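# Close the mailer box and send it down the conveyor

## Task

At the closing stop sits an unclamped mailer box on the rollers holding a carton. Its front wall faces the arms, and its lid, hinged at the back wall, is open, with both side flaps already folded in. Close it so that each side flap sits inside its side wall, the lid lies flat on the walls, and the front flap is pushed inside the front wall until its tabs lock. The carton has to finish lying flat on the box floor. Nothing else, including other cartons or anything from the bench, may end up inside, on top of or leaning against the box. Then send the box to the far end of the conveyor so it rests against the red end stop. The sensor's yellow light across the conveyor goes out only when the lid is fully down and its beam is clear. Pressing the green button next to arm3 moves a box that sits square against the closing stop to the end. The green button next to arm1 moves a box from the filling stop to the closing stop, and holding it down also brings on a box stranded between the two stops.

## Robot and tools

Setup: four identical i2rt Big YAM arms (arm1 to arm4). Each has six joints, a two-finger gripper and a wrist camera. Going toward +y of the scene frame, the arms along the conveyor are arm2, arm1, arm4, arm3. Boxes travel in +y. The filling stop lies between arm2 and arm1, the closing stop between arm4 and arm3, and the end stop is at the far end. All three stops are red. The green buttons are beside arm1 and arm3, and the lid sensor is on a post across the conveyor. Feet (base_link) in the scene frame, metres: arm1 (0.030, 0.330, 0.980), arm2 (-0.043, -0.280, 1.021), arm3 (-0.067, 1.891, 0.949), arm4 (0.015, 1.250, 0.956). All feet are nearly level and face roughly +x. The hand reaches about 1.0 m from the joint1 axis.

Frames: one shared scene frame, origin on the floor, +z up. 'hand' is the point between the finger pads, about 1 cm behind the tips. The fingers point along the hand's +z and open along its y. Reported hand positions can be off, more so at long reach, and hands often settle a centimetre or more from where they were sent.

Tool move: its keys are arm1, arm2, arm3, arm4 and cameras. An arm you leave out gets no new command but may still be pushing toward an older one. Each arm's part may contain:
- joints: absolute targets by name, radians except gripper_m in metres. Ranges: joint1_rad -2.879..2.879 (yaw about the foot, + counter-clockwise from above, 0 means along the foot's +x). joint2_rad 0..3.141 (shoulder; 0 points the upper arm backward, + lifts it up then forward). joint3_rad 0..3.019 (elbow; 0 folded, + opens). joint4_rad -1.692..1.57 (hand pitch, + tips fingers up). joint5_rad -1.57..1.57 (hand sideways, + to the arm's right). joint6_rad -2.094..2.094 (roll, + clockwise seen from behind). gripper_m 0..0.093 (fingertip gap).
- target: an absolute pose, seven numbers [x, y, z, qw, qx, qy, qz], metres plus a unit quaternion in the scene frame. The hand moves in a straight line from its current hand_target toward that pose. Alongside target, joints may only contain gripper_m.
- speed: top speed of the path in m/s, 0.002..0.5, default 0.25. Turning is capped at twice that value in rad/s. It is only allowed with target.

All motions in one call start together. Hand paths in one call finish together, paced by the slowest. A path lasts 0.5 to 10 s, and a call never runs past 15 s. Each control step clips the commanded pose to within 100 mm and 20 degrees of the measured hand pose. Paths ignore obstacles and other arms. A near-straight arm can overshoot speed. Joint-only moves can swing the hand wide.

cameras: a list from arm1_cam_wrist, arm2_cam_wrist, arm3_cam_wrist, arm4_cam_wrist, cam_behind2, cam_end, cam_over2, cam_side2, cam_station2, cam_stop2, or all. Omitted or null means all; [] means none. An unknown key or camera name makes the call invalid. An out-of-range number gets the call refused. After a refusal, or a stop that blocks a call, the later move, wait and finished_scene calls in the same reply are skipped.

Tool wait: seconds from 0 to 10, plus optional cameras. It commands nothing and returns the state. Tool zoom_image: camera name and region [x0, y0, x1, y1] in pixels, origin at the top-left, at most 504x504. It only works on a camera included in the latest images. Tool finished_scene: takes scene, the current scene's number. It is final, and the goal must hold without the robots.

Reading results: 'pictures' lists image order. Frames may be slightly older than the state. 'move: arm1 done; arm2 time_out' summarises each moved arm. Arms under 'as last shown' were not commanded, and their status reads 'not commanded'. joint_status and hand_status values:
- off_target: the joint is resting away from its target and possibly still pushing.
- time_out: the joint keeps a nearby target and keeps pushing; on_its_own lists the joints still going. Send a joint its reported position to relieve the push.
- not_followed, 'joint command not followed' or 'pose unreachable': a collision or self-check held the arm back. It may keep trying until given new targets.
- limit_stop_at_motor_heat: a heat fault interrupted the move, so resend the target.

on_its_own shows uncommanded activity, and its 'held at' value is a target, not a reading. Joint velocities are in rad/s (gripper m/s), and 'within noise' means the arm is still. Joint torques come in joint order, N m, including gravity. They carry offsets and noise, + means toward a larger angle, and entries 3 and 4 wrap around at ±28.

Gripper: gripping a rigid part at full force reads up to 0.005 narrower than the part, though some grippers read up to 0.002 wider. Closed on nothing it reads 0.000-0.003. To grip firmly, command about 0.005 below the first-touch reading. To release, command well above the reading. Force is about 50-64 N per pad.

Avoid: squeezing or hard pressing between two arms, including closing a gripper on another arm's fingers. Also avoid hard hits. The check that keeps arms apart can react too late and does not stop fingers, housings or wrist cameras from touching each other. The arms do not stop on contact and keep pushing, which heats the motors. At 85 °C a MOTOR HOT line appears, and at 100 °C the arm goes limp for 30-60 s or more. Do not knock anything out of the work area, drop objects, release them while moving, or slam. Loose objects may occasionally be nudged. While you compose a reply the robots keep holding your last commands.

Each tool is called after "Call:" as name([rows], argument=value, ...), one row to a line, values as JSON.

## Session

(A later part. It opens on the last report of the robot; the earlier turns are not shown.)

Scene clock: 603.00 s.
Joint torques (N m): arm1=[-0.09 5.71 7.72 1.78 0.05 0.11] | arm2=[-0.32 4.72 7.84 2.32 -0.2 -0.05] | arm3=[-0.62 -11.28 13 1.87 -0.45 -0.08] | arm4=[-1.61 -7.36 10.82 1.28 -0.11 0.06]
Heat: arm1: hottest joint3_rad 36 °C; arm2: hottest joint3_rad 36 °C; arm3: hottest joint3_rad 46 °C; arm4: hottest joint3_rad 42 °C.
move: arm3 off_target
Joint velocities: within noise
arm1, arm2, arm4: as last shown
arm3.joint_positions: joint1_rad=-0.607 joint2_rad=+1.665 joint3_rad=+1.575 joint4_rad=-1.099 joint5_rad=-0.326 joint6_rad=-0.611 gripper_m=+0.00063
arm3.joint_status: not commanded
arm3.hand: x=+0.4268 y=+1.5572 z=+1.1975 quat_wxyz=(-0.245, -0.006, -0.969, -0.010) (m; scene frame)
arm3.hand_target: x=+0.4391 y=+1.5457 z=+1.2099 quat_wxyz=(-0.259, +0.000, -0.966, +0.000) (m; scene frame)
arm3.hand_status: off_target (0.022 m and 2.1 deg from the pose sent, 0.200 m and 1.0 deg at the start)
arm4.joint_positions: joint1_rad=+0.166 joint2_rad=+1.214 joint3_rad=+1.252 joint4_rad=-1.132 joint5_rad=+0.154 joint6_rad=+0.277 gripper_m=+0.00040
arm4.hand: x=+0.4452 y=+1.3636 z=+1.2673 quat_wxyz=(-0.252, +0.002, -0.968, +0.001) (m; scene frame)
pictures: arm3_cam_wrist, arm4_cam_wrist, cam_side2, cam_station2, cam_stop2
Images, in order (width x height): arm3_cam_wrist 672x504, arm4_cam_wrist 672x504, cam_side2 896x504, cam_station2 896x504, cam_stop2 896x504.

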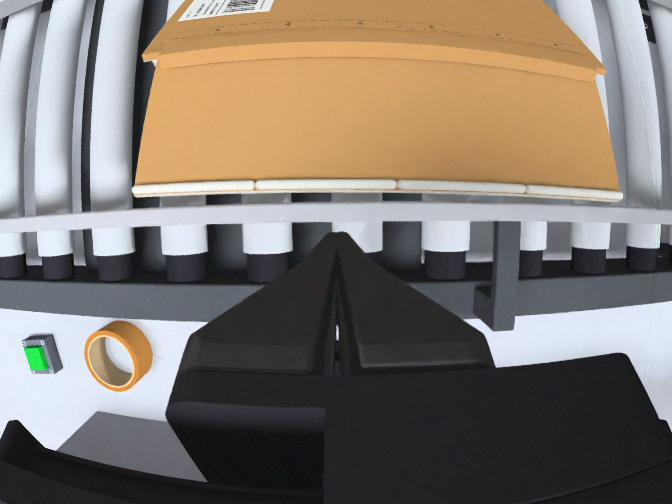

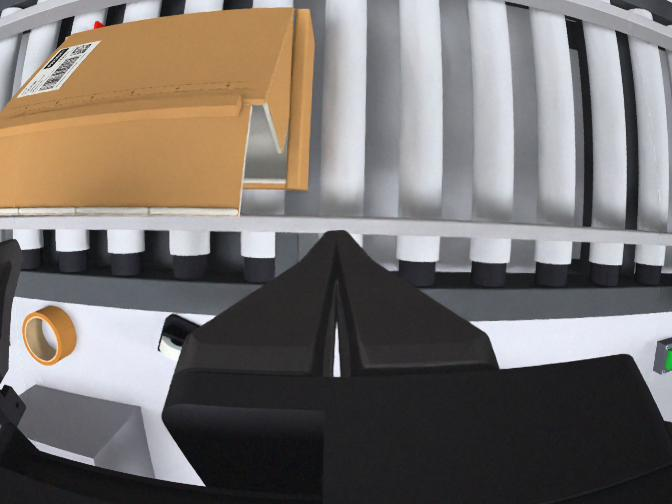

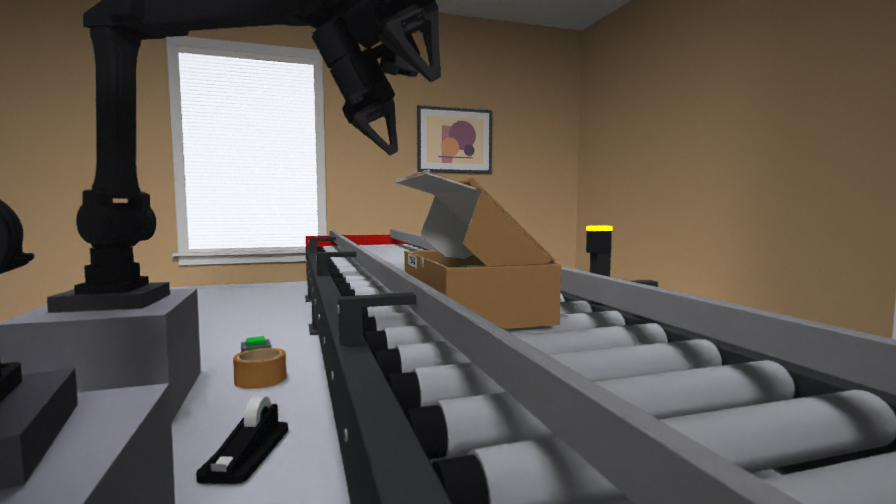

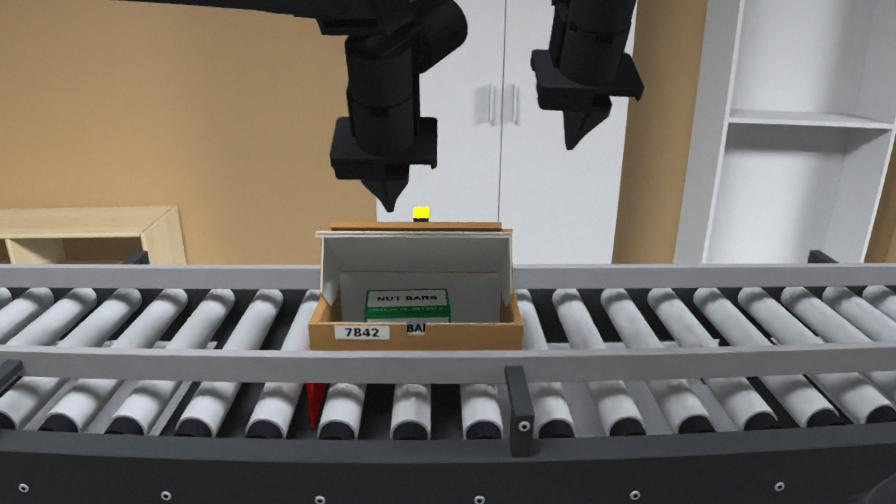

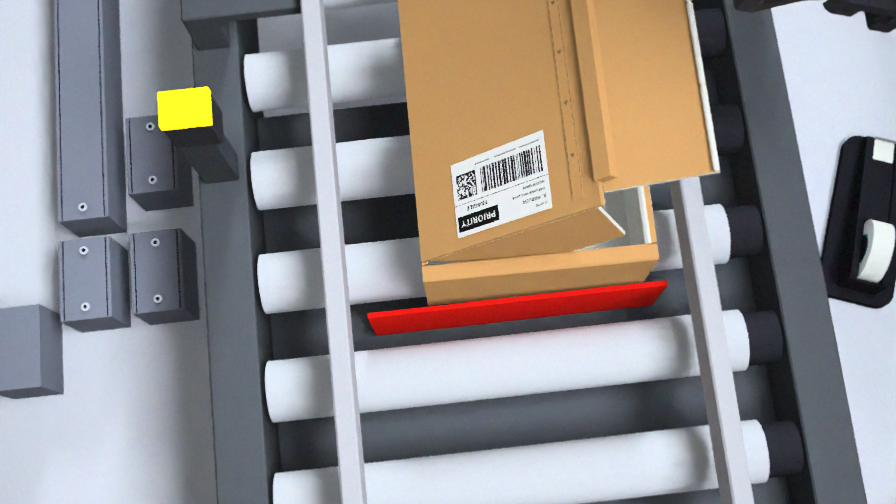

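Call:
move(arm3={"target": [0.475, 1.54, 1.185, 0.2588, 0, 0.9659, 0], "speed": 0.15}, cameras=["cam_side2", "arm3_cam_wrist"])

Call:
move(arm3={"target": [0.475, 1.54, 1.14, 0.2588, 0, 0.9659, 0], "speed": 0.1}, cameras=["cam_side2", "cam_station2", "cam_stop2", "arm3_cam_wrist"])

Scene clock: 618.90 s.
Joint torques (N m): arm1=[0.21 5.66 7.71 1.73 0.05 0.11] | arm2=[-0.32 4.72 7.87 2.3 -0.21 -0.05] | arm3=[0.44 -13.16 12.82 2.25 -0.13 0.07] | arm4=[-1.61 -7.36 10.82 1.29 -0.11 0.06]
Heat: arm1: hottest joint3_rad 36 °C; arm2: hottest joint3_rad 36 °C; arm3: hottest joint3_rad 52 °C; arm4: hottest joint3_rad 42 °C.
move: arm3 off_target
Joint velocities: within noise
arm1, arm2, arm4: as last shown
arm3.joint_positions: joint1_rad=-0.589 joint2_rad=+1.754 joint3_rad=+1.622 joint4_rad=-1.061 joint5_rad=-0.322 joint6_rad=-0.596 gripper_m=+0.00063
arm3.joint_status: not commanded
arm3.hand: x=+0.4560 y=+1.5471 z=+1.1706 quat_wxyz=(-0.242, -0.005, -0.970, -0.014) (m; scene frame)
arm3.hand_target: x=+0.4739 y=+1.5408 z=+1.1853 quat_wxyz=(-0.259, +0.000, -0.966, +0.000) (m; scene frame)
arm3.hand_status: off_target (0.025 m and 2.6 deg from the pose sent, 0.053 m and 2.1 deg at the start)
pictures: arm3_cam_wrist, cam_side2
Images, in order (width x height): arm3_cam_wrist 672x504, cam_side2 896x504.

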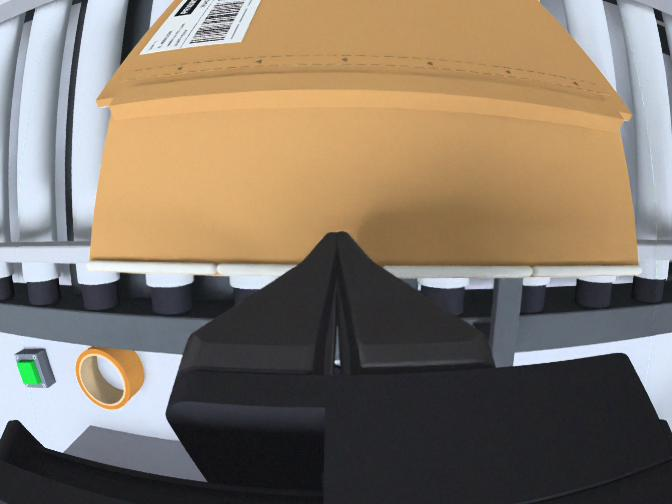

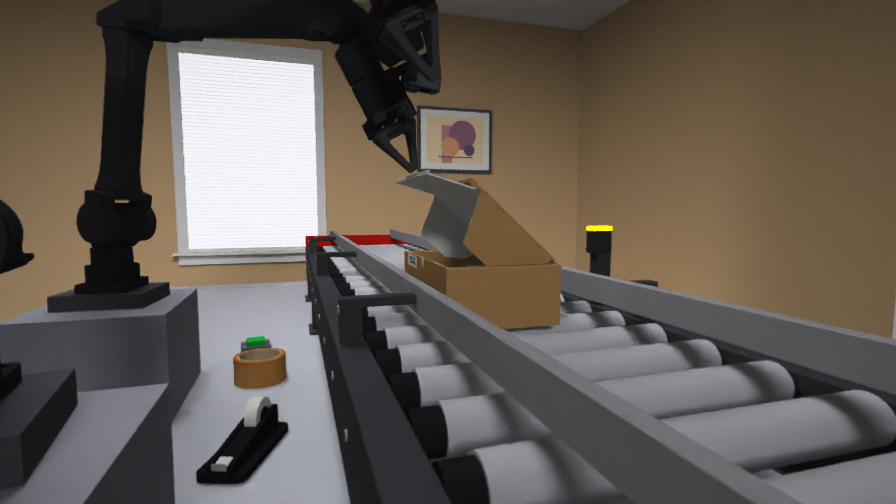

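Scene clock: 620.03 s.
Joint torques (N m): arm1=[0.26 5.54 7.76 1.72 0.04 0.09] | arm2=[-0.32 4.66 7.86 2.33 -0.21 -0.05] | arm3=[0.44 -13.57 9.39 2.36 -0.13 0.08] | arm4=[-1.61 -7.3 10.82 1.29 -0.11 0.06]
Heat: arm1: hottest joint3_rad 36 °C; arm2: hottest joint3_rad 36 °C; arm3: hottest joint3_rad 52 °C; arm4: hottest joint3_rad 42 °C.
move: arm3 off_target
Joint velocities: within noise
arm1, arm2, arm4: as last shown
arm3.joint_positions: joint1_rad=-0.589 joint2_rad=+1.772 joint3_rad=+1.580 joint4_rad=-0.951 joint5_rad=-0.321 joint6_rad=-0.595 gripper_m=+0.00063
arm3.joint_status: not commanded
arm3.hand: x=+0.4666 y=+1.5384 z=+1.1499 quat_wxyz=(-0.261, -0.001, -0.965, +0.001) (m; scene frame)
arm3.hand_target: x=+0.4746 y=+1.5402 z=+1.1400 quat_wxyz=(-0.259, +0.000, -0.966, +0.000) (m; scene frame)
arm3.hand_status: off_target (0.013 m and 0.3 deg from the pose sent, 0.037 m and 2.6 deg at the start)
pictures: arm3_cam_wrist, cam_side2, cam_station2, cam_stop2
Images, in order (width x height): arm3_cam_wrist 672x504, cam_side2 896x504, cam_station2 896x504, cam_stop2 896x504.

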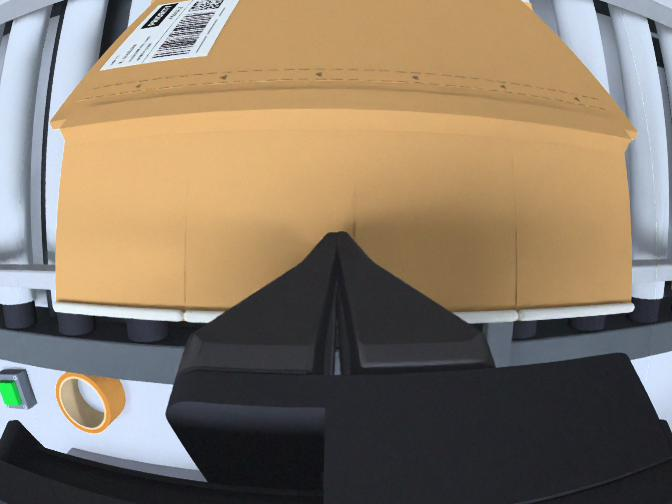

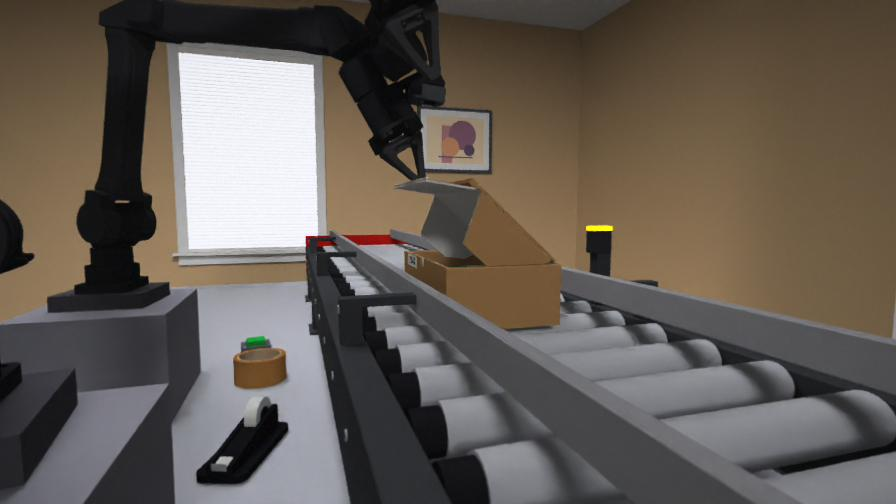

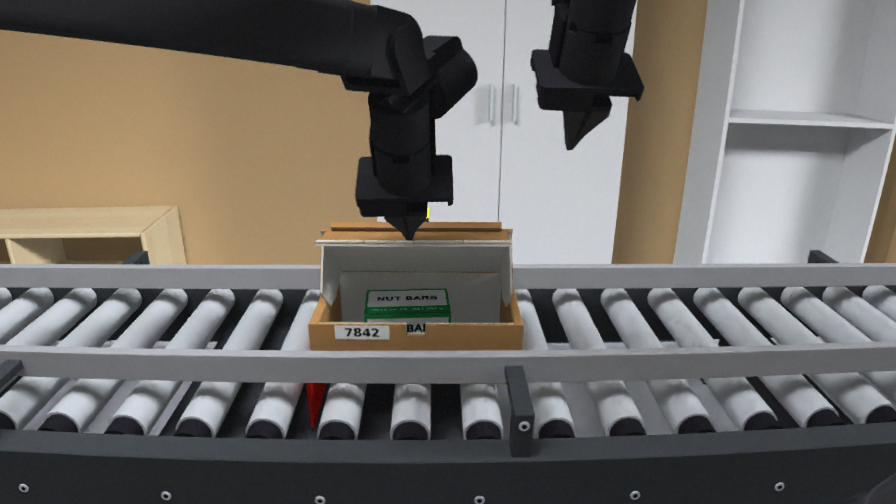

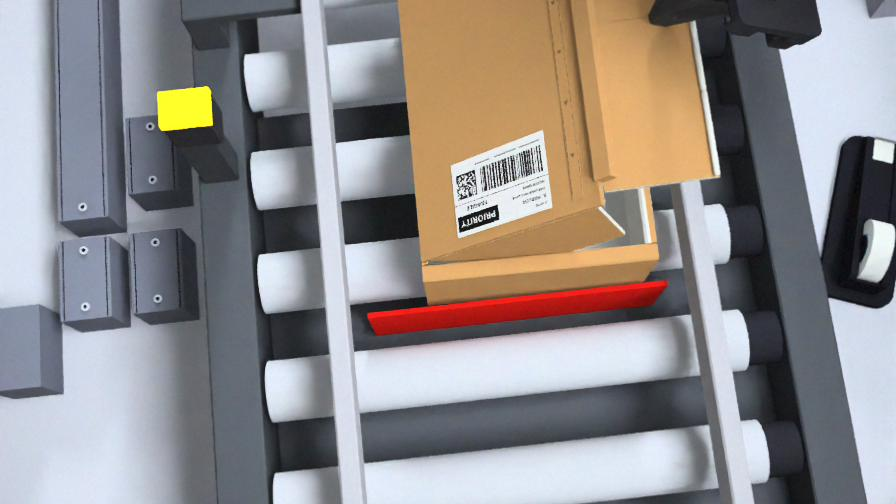

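Call:
zoom_image(camera="arm3_cam_wrist", region=[40, 60, 340, 340])

Call:
zoom_image(camera="cam_side2", region=[340, 120, 580, 340])

Scaled by 1.680 from the camera's 672x504 image, which has a finer 960x720 frame.

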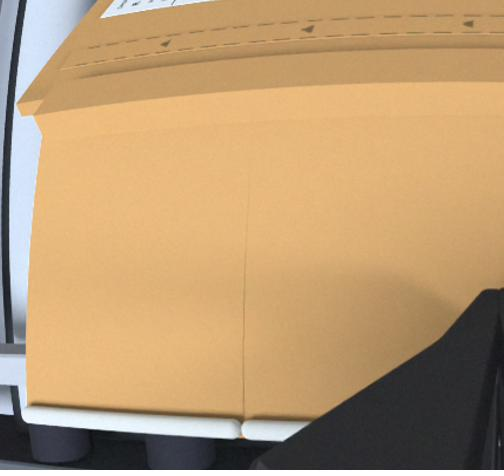

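Scaled by 2.100 from the camera's 896x504 image, which has a finer 1280x720 frame.

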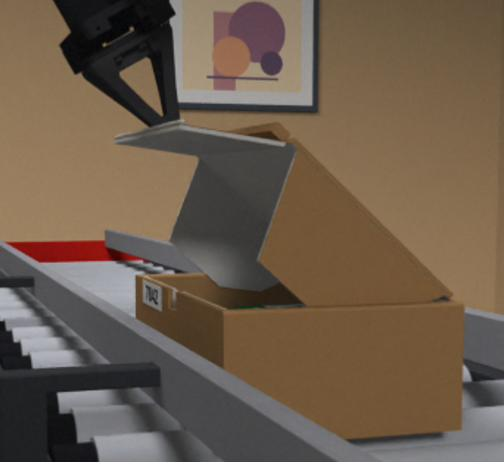

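Call:
move(arm3={"target": [0.475, 1.53, 1.20, 0.2588, 0, 0.9659, 0], "speed": 0.2, "joints": {"gripper_m": 0.093}}, cameras=["cam_side2", "cam_station2", "arm3_cam_wrist"])

Call:
zoom_image(camera="cam_side2", region=[340, 120, 580, 340])

Scene clock: 645.37 s.
Joint torques (N m): arm1=[0.26 5.36 7.69 1.83 0.04 0.12] | arm2=[-0.32 4.72 7.87 2.33 -0.21 -0.05] | arm3=[-0.56 -13.92 12.81 1.36 -0.35 -0.07] | arm4=[-1.61 -7.36 10.82 1.28 -0.11 0.06]
Heat: arm1: hottest joint3_rad 36 °C; arm2: hottest joint3_rad 37 °C; arm3: hottest joint3_rad 51 °C; arm4: hottest joint3_rad 42 °C.
move: arm3 off_target
Joint velocities: within noise
arm1, arm2, arm4: as last shown
arm3.joint_positions: joint1_rad=-0.589 joint2_rad=+1.772 joint3_rad=+1.684 joint4_rad=-1.086 joint5_rad=-0.321 joint6_rad=-0.596 gripper_m=+0.09294
arm3.joint_status: all done
arm3.hand: x=+0.4657 y=+1.5394 z=+1.1863 quat_wxyz=(-0.249, -0.004, -0.968, -0.008) (m; scene frame)
arm3.hand_target: x=+0.4743 y=+1.5304 z=+1.2001 quat_wxyz=(-0.259, +0.000, -0.966, +0.000) (m; scene frame)
arm3.hand_status: off_target (0.019 m and 1.5 deg from the pose sent, 0.051 m and 0.3 deg at the start)
pictures: arm3_cam_wrist, cam_side2, cam_station2
Images, in order (width x height): arm3_cam_wrist 672x504, cam_side2 896x504, cam_station2 896x504.

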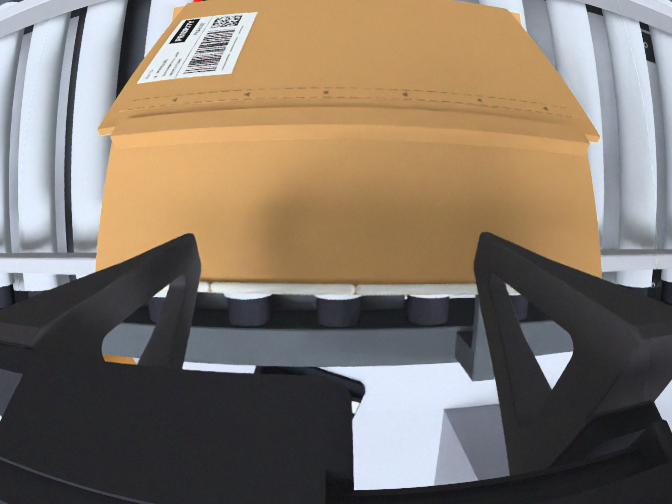

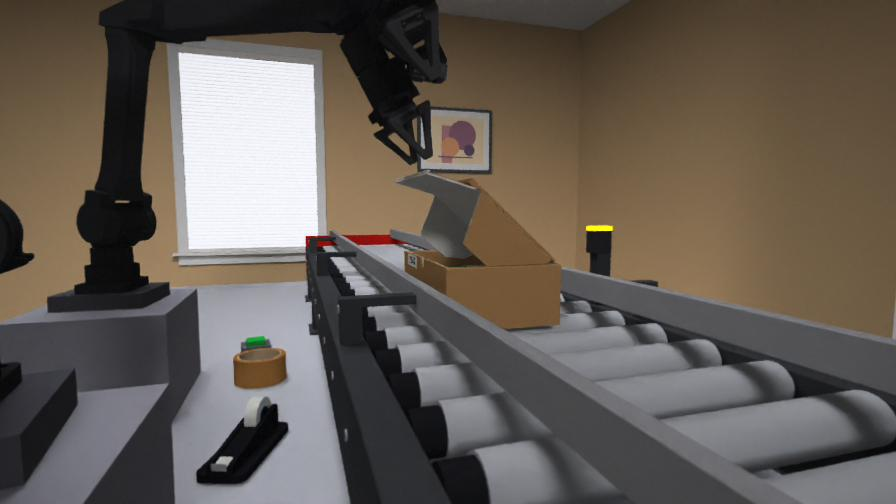

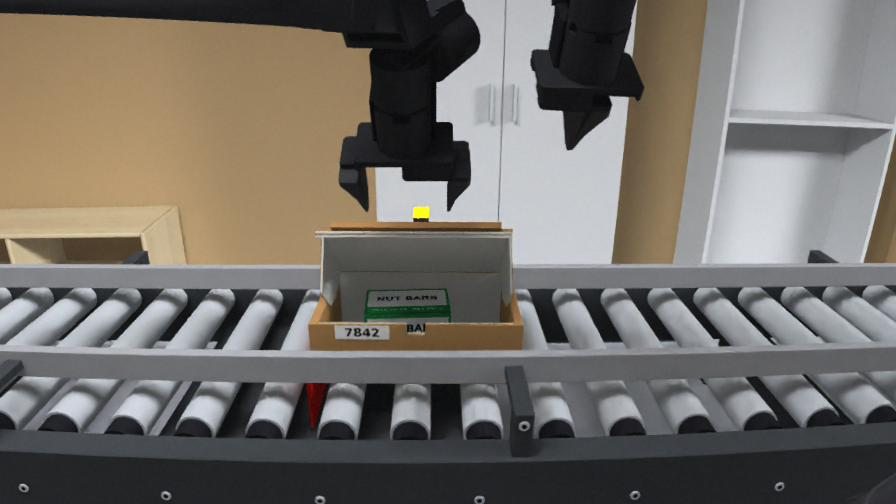

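Scaled by 2.100 from the camera's 896x504 image, which has a finer 1280x720 frame.

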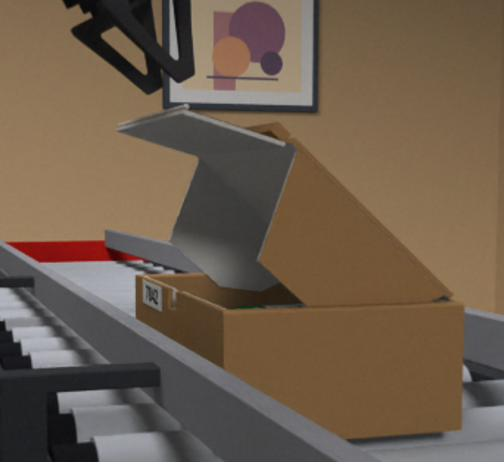

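Call:
move(arm3={"target": [0.475, 1.525, 1.13, 0.2588, 0, 0.9659, 0], "speed": 0.15}, cameras=["cam_side2"])

Call:
move(arm3={"target": [0.475, 1.525, 1.09, 0.2588, 0, 0.9659, 0], "speed": 0.1}, cameras=["cam_side2", "cam_station2", "arm3_cam_wrist"])

Call:
zoom_image(camera="cam_side2", region=[340, 120, 580, 340])

Scene clock: 745.03 s.
Joint torques (N m): arm1=[0.26 5.66 7.75 1.76 0.06 0.1] | arm2=[-0.26 4.72 7.87 2.32 -0.21 -0.05] | arm3=[-0.97 -13.86 9.47 2.44 -0.44 -0.09] | arm4=[-1.61 -7.36 10.82 1.28 -0.11 0.06]
Heat: arm1: hottest joint3_rad 36 °C; arm2: hottest joint3_rad 37 °C; arm3: hottest joint3_rad 53 °C; arm4: hottest joint3_rad 43 °C.
move: arm3 off_target
Joint velocities: within noise
arm1, arm2, arm4: as last shown
arm3.joint_positions: joint1_rad=-0.589 joint2_rad=+1.805 joint3_rad=+1.595 joint4_rad=-0.944 joint5_rad=-0.321 joint6_rad=-0.599 gripper_m=+0.09294
arm3.joint_status: not commanded
arm3.hand: x=+0.4730 y=+1.5333 z=+1.1376 quat_wxyz=(-0.257, +0.000, -0.966, -0.001) (m; scene frame)
arm3.hand_target: x=+0.4747 y=+1.5251 z=+1.1301 quat_wxyz=(-0.259, +0.000, -0.966, +0.000) (m; scene frame)
arm3.hand_status: off_target (0.011 m and 0.3 deg from the pose sent, 0.059 m and 1.5 deg at the start)
pictures: cam_side2
Images, in order (width x height): cam_side2 896x504.

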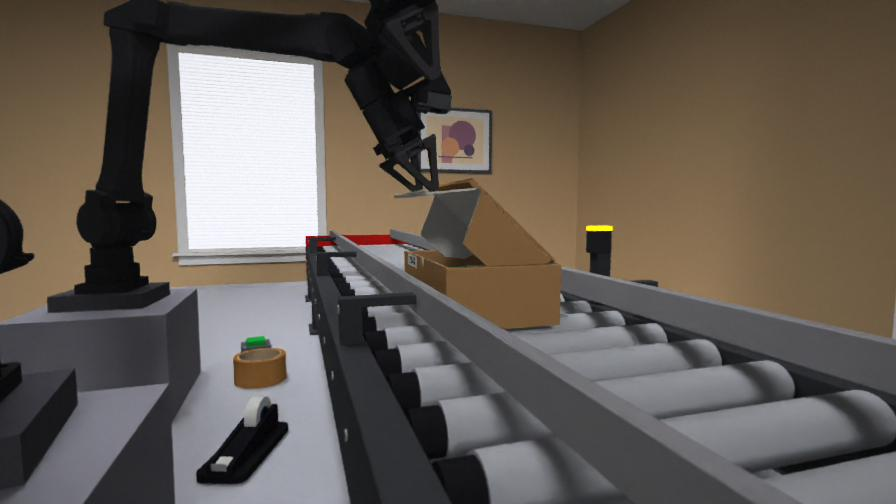

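Scene clock: 746.13 s.
Joint torques (N m): arm1=[0.15 5.89 7.72 1.76 0.04 0.09] | arm2=[-0.26 4.72 7.88 2.3 -0.21 -0.05] | arm3=[-1.03 -13.51 8.99 2.44 -0.4 -0.08] | arm4=[-1.55 -7.36 10.82 1.29 -0.11 0.06]
Heat: arm1: hottest joint3_rad 36 °C; arm2: hottest joint3_rad 37 °C; arm3: hottest joint3_rad 53 °C; arm4: hottest joint3_rad 43 °C.
move: arm3 off_target
Joint velocities: within noise
arm1.joint_positions: joint1_rad=+0.141 joint2_rad=+0.424 joint3_rad=+1.369 joint4_rad=-1.152 joint5_rad=+0.141 joint6_rad=-0.395 gripper_m=+0.09396
arm1.joint_status: not commanded
arm1.hand: x=+0.1935 y=+0.3358 z=+1.5886 quat_wxyz=(-0.626, +0.190, -0.749, +0.104) (m; scene frame)
arm1.hand_target: x=+0.1892 y=+0.3347 z=+1.5990 quat_wxyz=(-0.636, +0.187, -0.742, +0.104) (m; scene frame)
arm1.hand_status: not commanded
arm2.joint_positions: joint1_rad=+0.016 joint2_rad=+0.445 joint3_rad=+1.415 joint4_rad=-1.206 joint5_rad=-0.131 joint6_rad=-0.177 gripper_m=+0.09396
arm2.joint_status: not commanded
arm2.hand: x=+0.1259 y=-0.2820 z=+1.6325 quat_wxyz=(-0.616, +0.065, -0.785, +0.032) (m; scene frame)
arm2.hand_target: x=+0.1212 y=-0.2816 z=+1.6411 quat_wxyz=(-0.624, +0.065, -0.778, +0.034) (m; scene frame)
arm2.hand_status: not commanded
arm3.joint_positions: joint1_rad=-0.589 joint2_rad=+1.824 joint3_rad=+1.531 joint4_rad=-0.849 joint5_rad=-0.322 joint6_rad=-0.600 gripper_m=+0.09294
arm3.joint_status: not commanded
arm3.hand: x=+0.4741 y=+1.5323 z=+1.1052 quat_wxyz=(-0.262, +0.001, -0.965, +0.002) (m; scene frame)
arm3.hand_target: x=+0.4746 y=+1.5253 z=+1.0903 quat_wxyz=(-0.259, +0.000, -0.966, +0.000) (m; scene frame)
arm3.hand_status: off_target (0.017 m and 0.5 deg from the pose sent, 0.048 m and 0.3 deg at the start)
arm4: as last shown
pictures: arm3_cam_wrist, cam_side2, cam_station2
Images, in order (width x height): arm3_cam_wrist 672x504, cam_side2 896x504, cam_station2 896x504.

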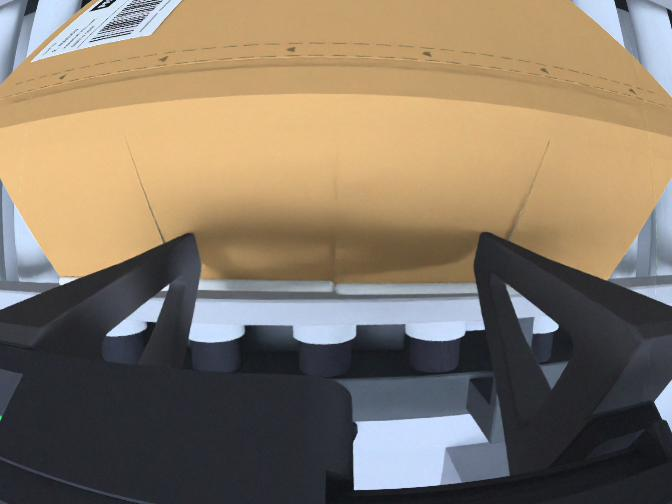

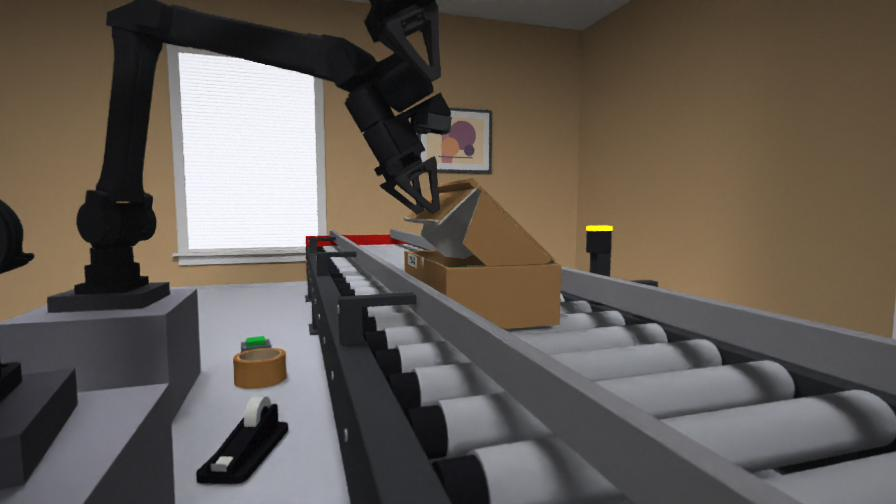

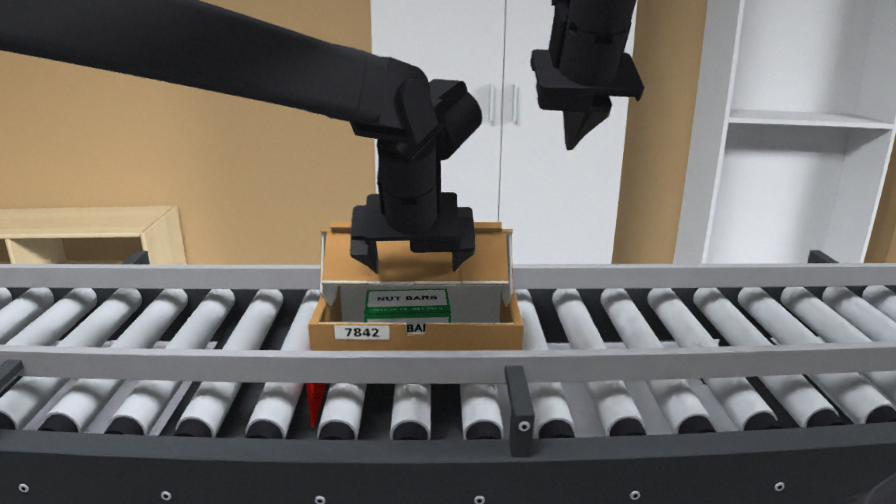

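Scaled by 2.100 from the camera's 896x504 image, which has a finer 1280x720 frame.

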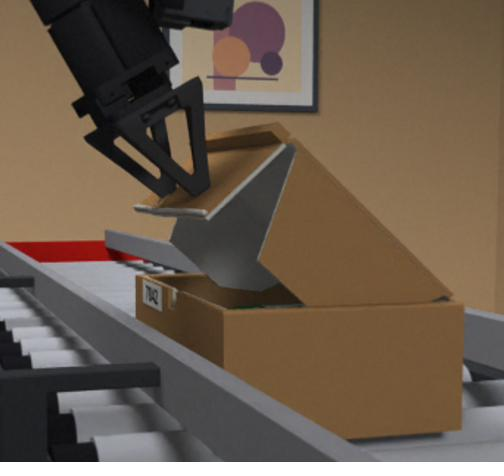

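Call:
move(arm3={"target": [0.50, 1.525, 1.06, 0.2588, 0, 0.9659, 0], "speed": 0.1}, cameras=["cam_side2", "cam_station2", "arm3_cam_wrist"])

Call:
zoom_image(camera="cam_side2", region=[340, 120, 580, 340])

Scene clock: 759.30 s.
Joint torques (N m): arm1=[0.21 5.66 7.76 1.72 0.04 0.1] | arm2=[-0.32 4.78 7.87 2.33 -0.21 -0.05] | arm3=[0.91 -14.68 10.69 2.43 -0.21 0.09] | arm4=[-1.61 -7.3 10.82 1.29 -0.11 0.06]
Heat: arm1: hottest joint3_rad 36 °C; arm2: hottest joint3_rad 37 °C; arm3: hottest joint3_rad 52 °C; arm4: hottest joint3_rad 43 °C.
move: arm3 off_target
Joint velocities: within noise
arm1, arm2, arm4: as last shown
arm3.joint_positions: joint1_rad=-0.588 joint2_rad=+1.904 joint3_rad=+1.531 joint4_rad=-0.795 joint5_rad=-0.317 joint6_rad=-0.589 gripper_m=+0.09294
arm3.joint_status: not commanded
arm3.hand: x=+0.4833 y=+1.5246 z=+1.0596 quat_wxyz=(-0.250, -0.006, -0.968, -0.005) (m; scene frame)
arm3.hand_target: x=+0.4995 y=+1.5255 z=+1.0600 quat_wxyz=(-0.259, +0.000, -0.966, +0.000) (m; scene frame)
arm3.hand_status: off_target (0.017 m and 1.3 deg from the pose sent, 0.053 m and 0.4 deg at the start)
pictures: arm3_cam_wrist, cam_side2, cam_station2
Images, in order (width x height): arm3_cam_wrist 672x504, cam_side2 896x504, cam_station2 896x504.

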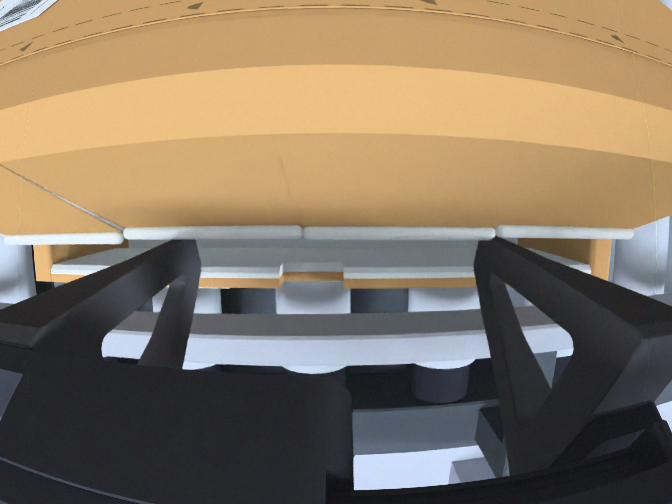

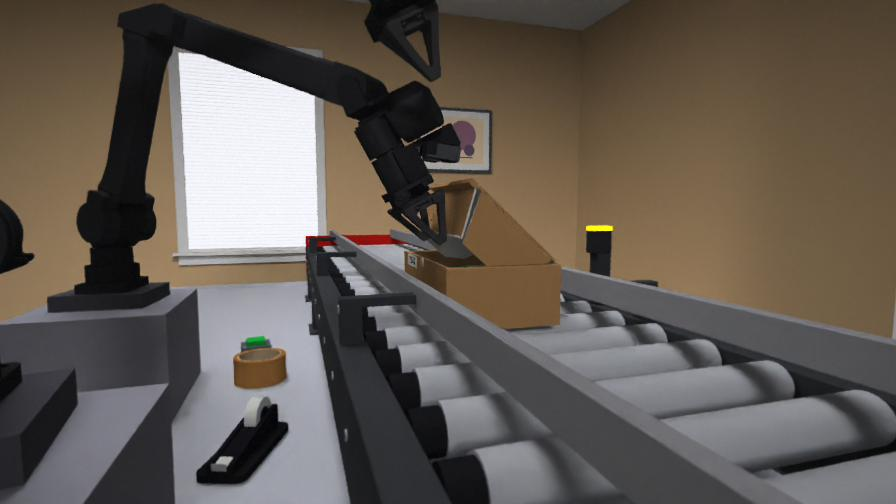

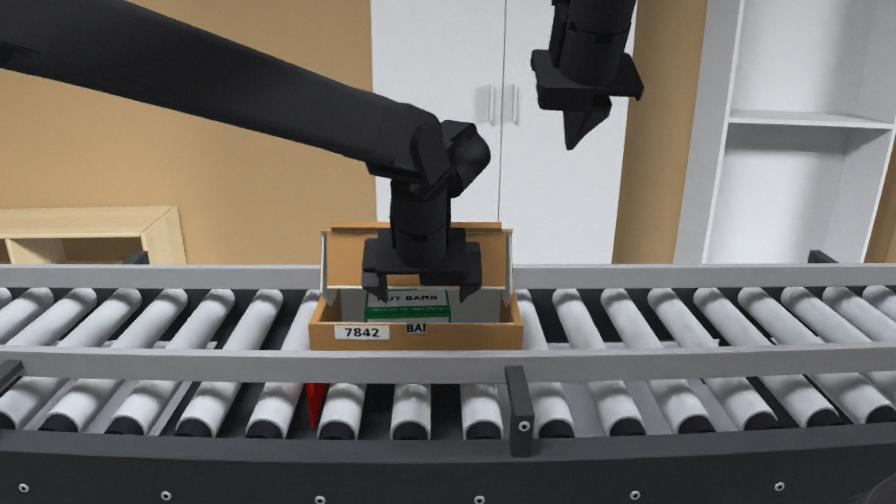

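Scaled by 2.100 from the camera's 896x504 image, which has a finer 1280x720 frame.

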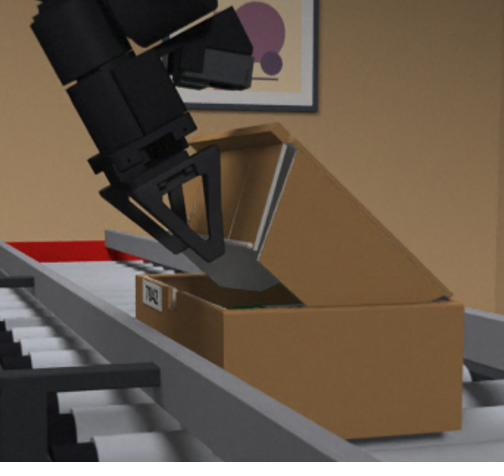

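Call:
move(arm4={"target": [0.56, 1.425, 1.18, 0.2241, -0.4830, 0.8365, 0.1294], "speed": 0.2}, cameras=["cam_side2", "cam_station2", "cam_over2", "arm4_cam_wrist", "cam_stop2"])

Scene clock: 817.07 s.
Joint torques (N m): arm1=[0.09 5.54 7.72 1.73 0.03 0.1] | arm2=[-0.26 4.78 7.87 2.32 -0.21 -0.05] | arm3=[0.97 -14.8 10.58 2.44 -0.19 0.09] | arm4=[-1.79 -12.1 15.31 0.2 -0.56 0.05]
Heat: arm1: hottest joint3_rad 37 °C; arm2: hottest joint3_rad 37 °C; arm3: hottest joint3_rad 52 °C; arm4: hottest joint3_rad 44 °C.
move: arm4 off_target
Joint velocities: within noise
arm1, arm2, arm3: as last shown
arm4.joint_positions: joint1_rad=+0.061 joint2_rad=+1.619 joint3_rad=+1.395 joint4_rad=-1.031 joint5_rad=-0.380 joint6_rad=-0.766 gripper_m=+0.00040
arm4.joint_status: not commanded
arm4.hand: x=+0.5403 y=+1.4286 z=+1.1596 quat_wxyz=(-0.204, +0.483, -0.841, -0.136) (m; scene frame)
arm4.hand_target: x=+0.5587 y=+1.4246 z=+1.1800 quat_wxyz=(-0.224, +0.483, -0.837, -0.129) (m; scene frame)
arm4.hand_status: off_target (0.029 m and 2.5 deg from the pose sent, 0.157 m and 59.9 deg at the start)
pictures: arm4_cam_wrist, cam_over2, cam_side2, cam_station2, cam_stop2
Images, in order (width x height): arm4_cam_wrist 672x504, cam_over2 896x504, cam_side2 896x504, cam_station2 896x504, cam_stop2 896x504.

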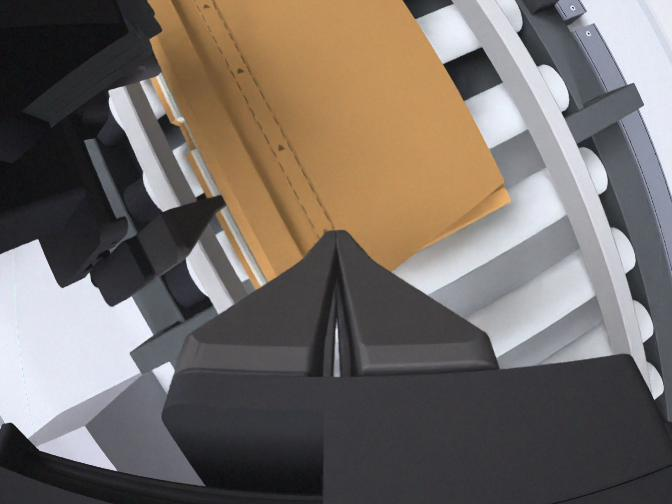

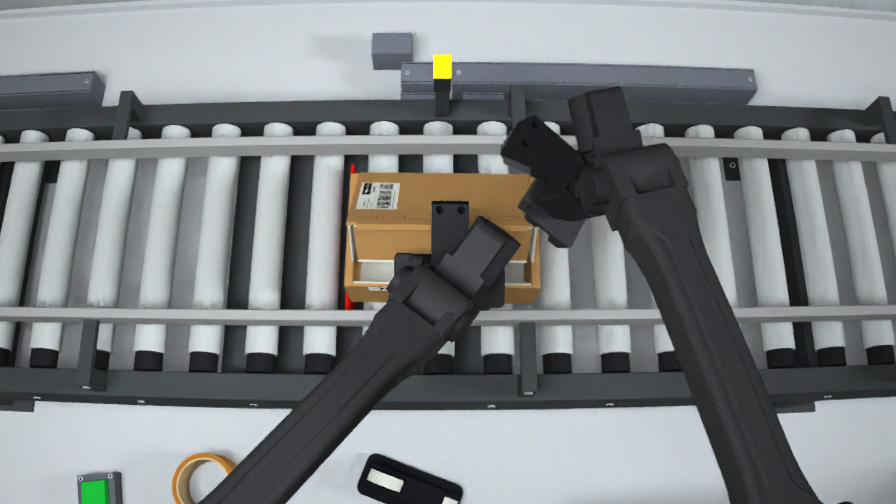

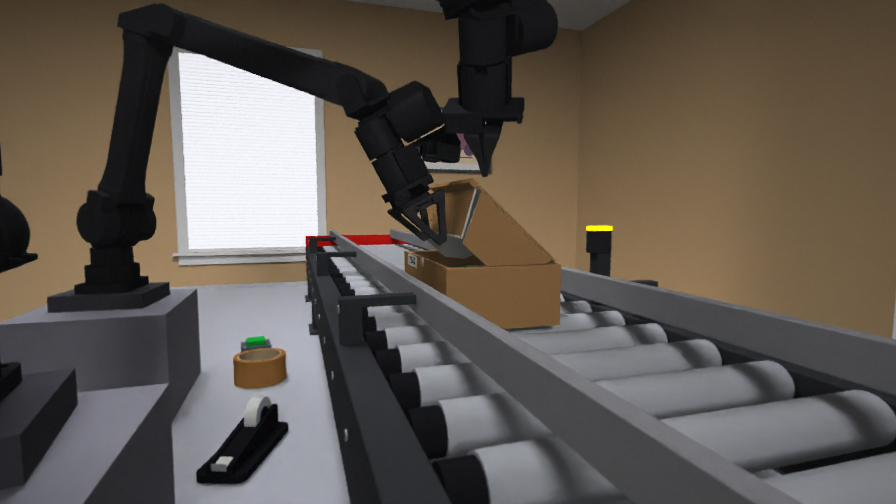

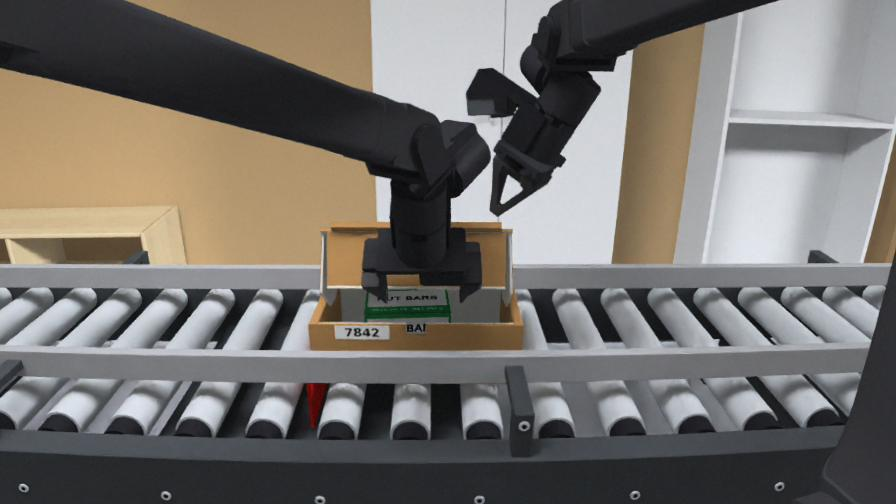

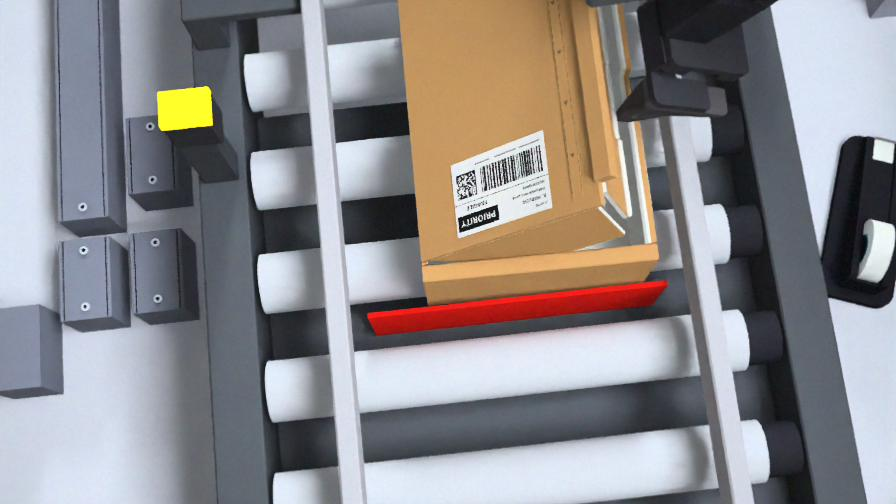

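Call:
move(arm4={"target": [0.555, 1.425, 1.11, 0.2241, -0.4830, 0.8365, 0.1294], "speed": 0.12}, cameras=["cam_side2", "cam_station2", "arm4_cam_wrist", "arm3_cam_wrist"])

Call:
zoom_image(camera="cam_side2", region=[340, 120, 580, 340])

Scene clock: 834.87 s.
Joint torques (N m): arm1=[0.15 6.01 7.77 1.7 0.05 0.11] | arm2=[-0.32 4.78 7.86 2.32 -0.21 -0.05] | arm3=[0.62 -14.8 10.65 2.44 -0.21 0.06] | arm4=[-1.55 -12.22 9.33 0.95 -0.52 0.08]
Heat: arm1: hottest joint3_rad 37 °C; arm2: hottest joint3_rad 37 °C; arm3: hottest joint3_rad 52 °C; arm4: hottest joint3_rad 47 °C.
move: arm4 off_target
Joint velocities: within noise
arm1, arm2, arm3: as last shown
arm4.joint_positions: joint1_rad=+0.060 joint2_rad=+1.654 joint3_rad=+1.316 joint4_rad=-0.869 joint5_rad=-0.381 joint6_rad=-0.767 gripper_m=+0.00040
arm4.joint_status: not commanded
arm4.hand: x=+0.5521 y=+1.4309 z=+1.1185 quat_wxyz=(-0.226, +0.485, -0.835, -0.129) (m; scene frame)
arm4.hand_target: x=+0.5548 y=+1.4250 z=+1.1101 quat_wxyz=(-0.224, +0.483, -0.837, -0.129) (m; scene frame)
arm4.hand_status: off_target (0.011 m and 0.4 deg from the pose sent, 0.052 m and 2.5 deg at the start)
pictures: arm3_cam_wrist, arm4_cam_wrist, cam_side2, cam_station2
Images, in order (width x height): arm3_cam_wrist 672x504, arm4_cam_wrist 672x504, cam_side2 896x504, cam_station2 896x504.

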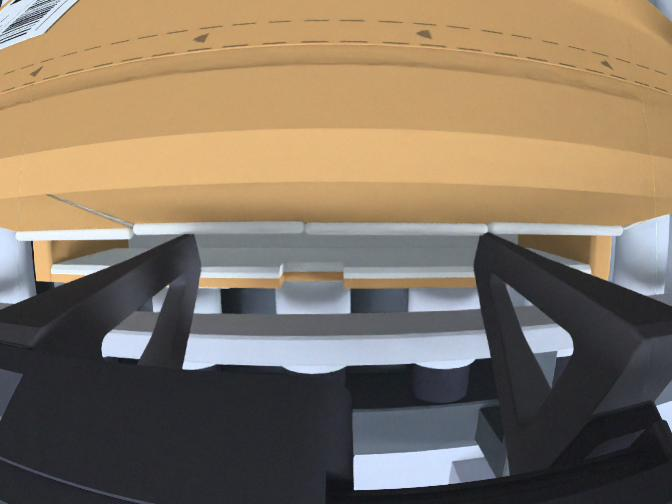

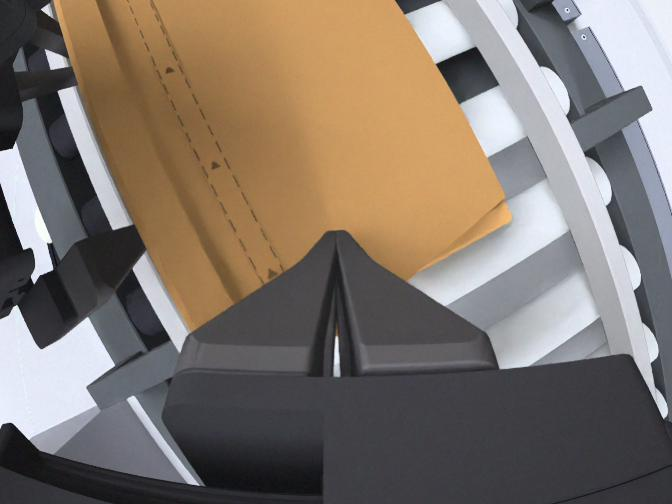

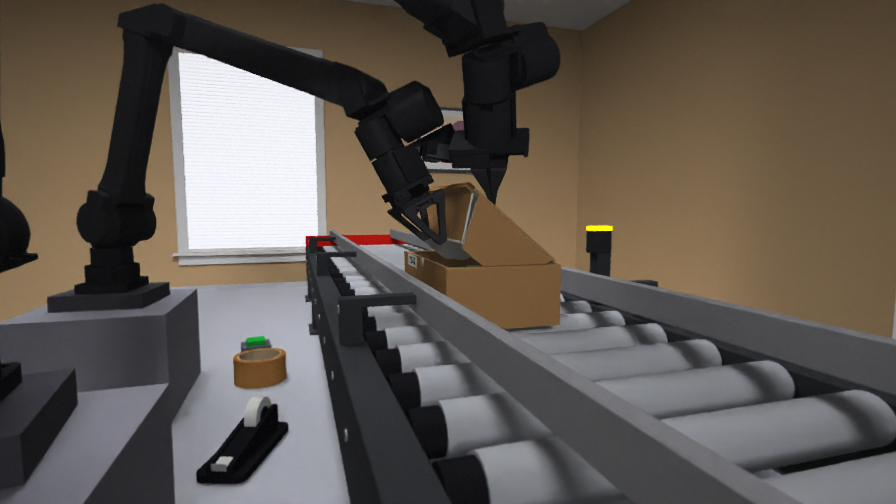

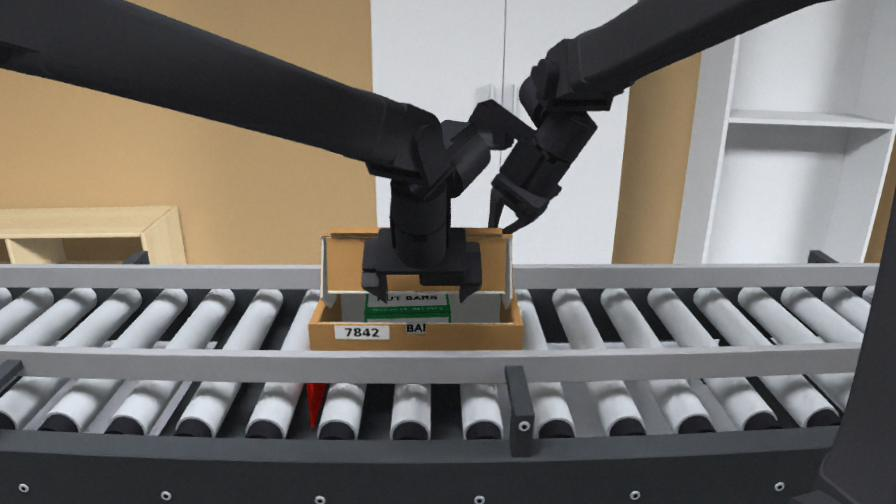

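Scaled by 2.100 from the camera's 896x504 image, which has a finer 1280x720 frame.

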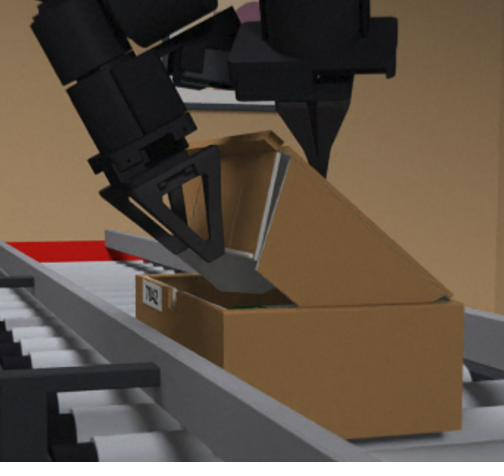

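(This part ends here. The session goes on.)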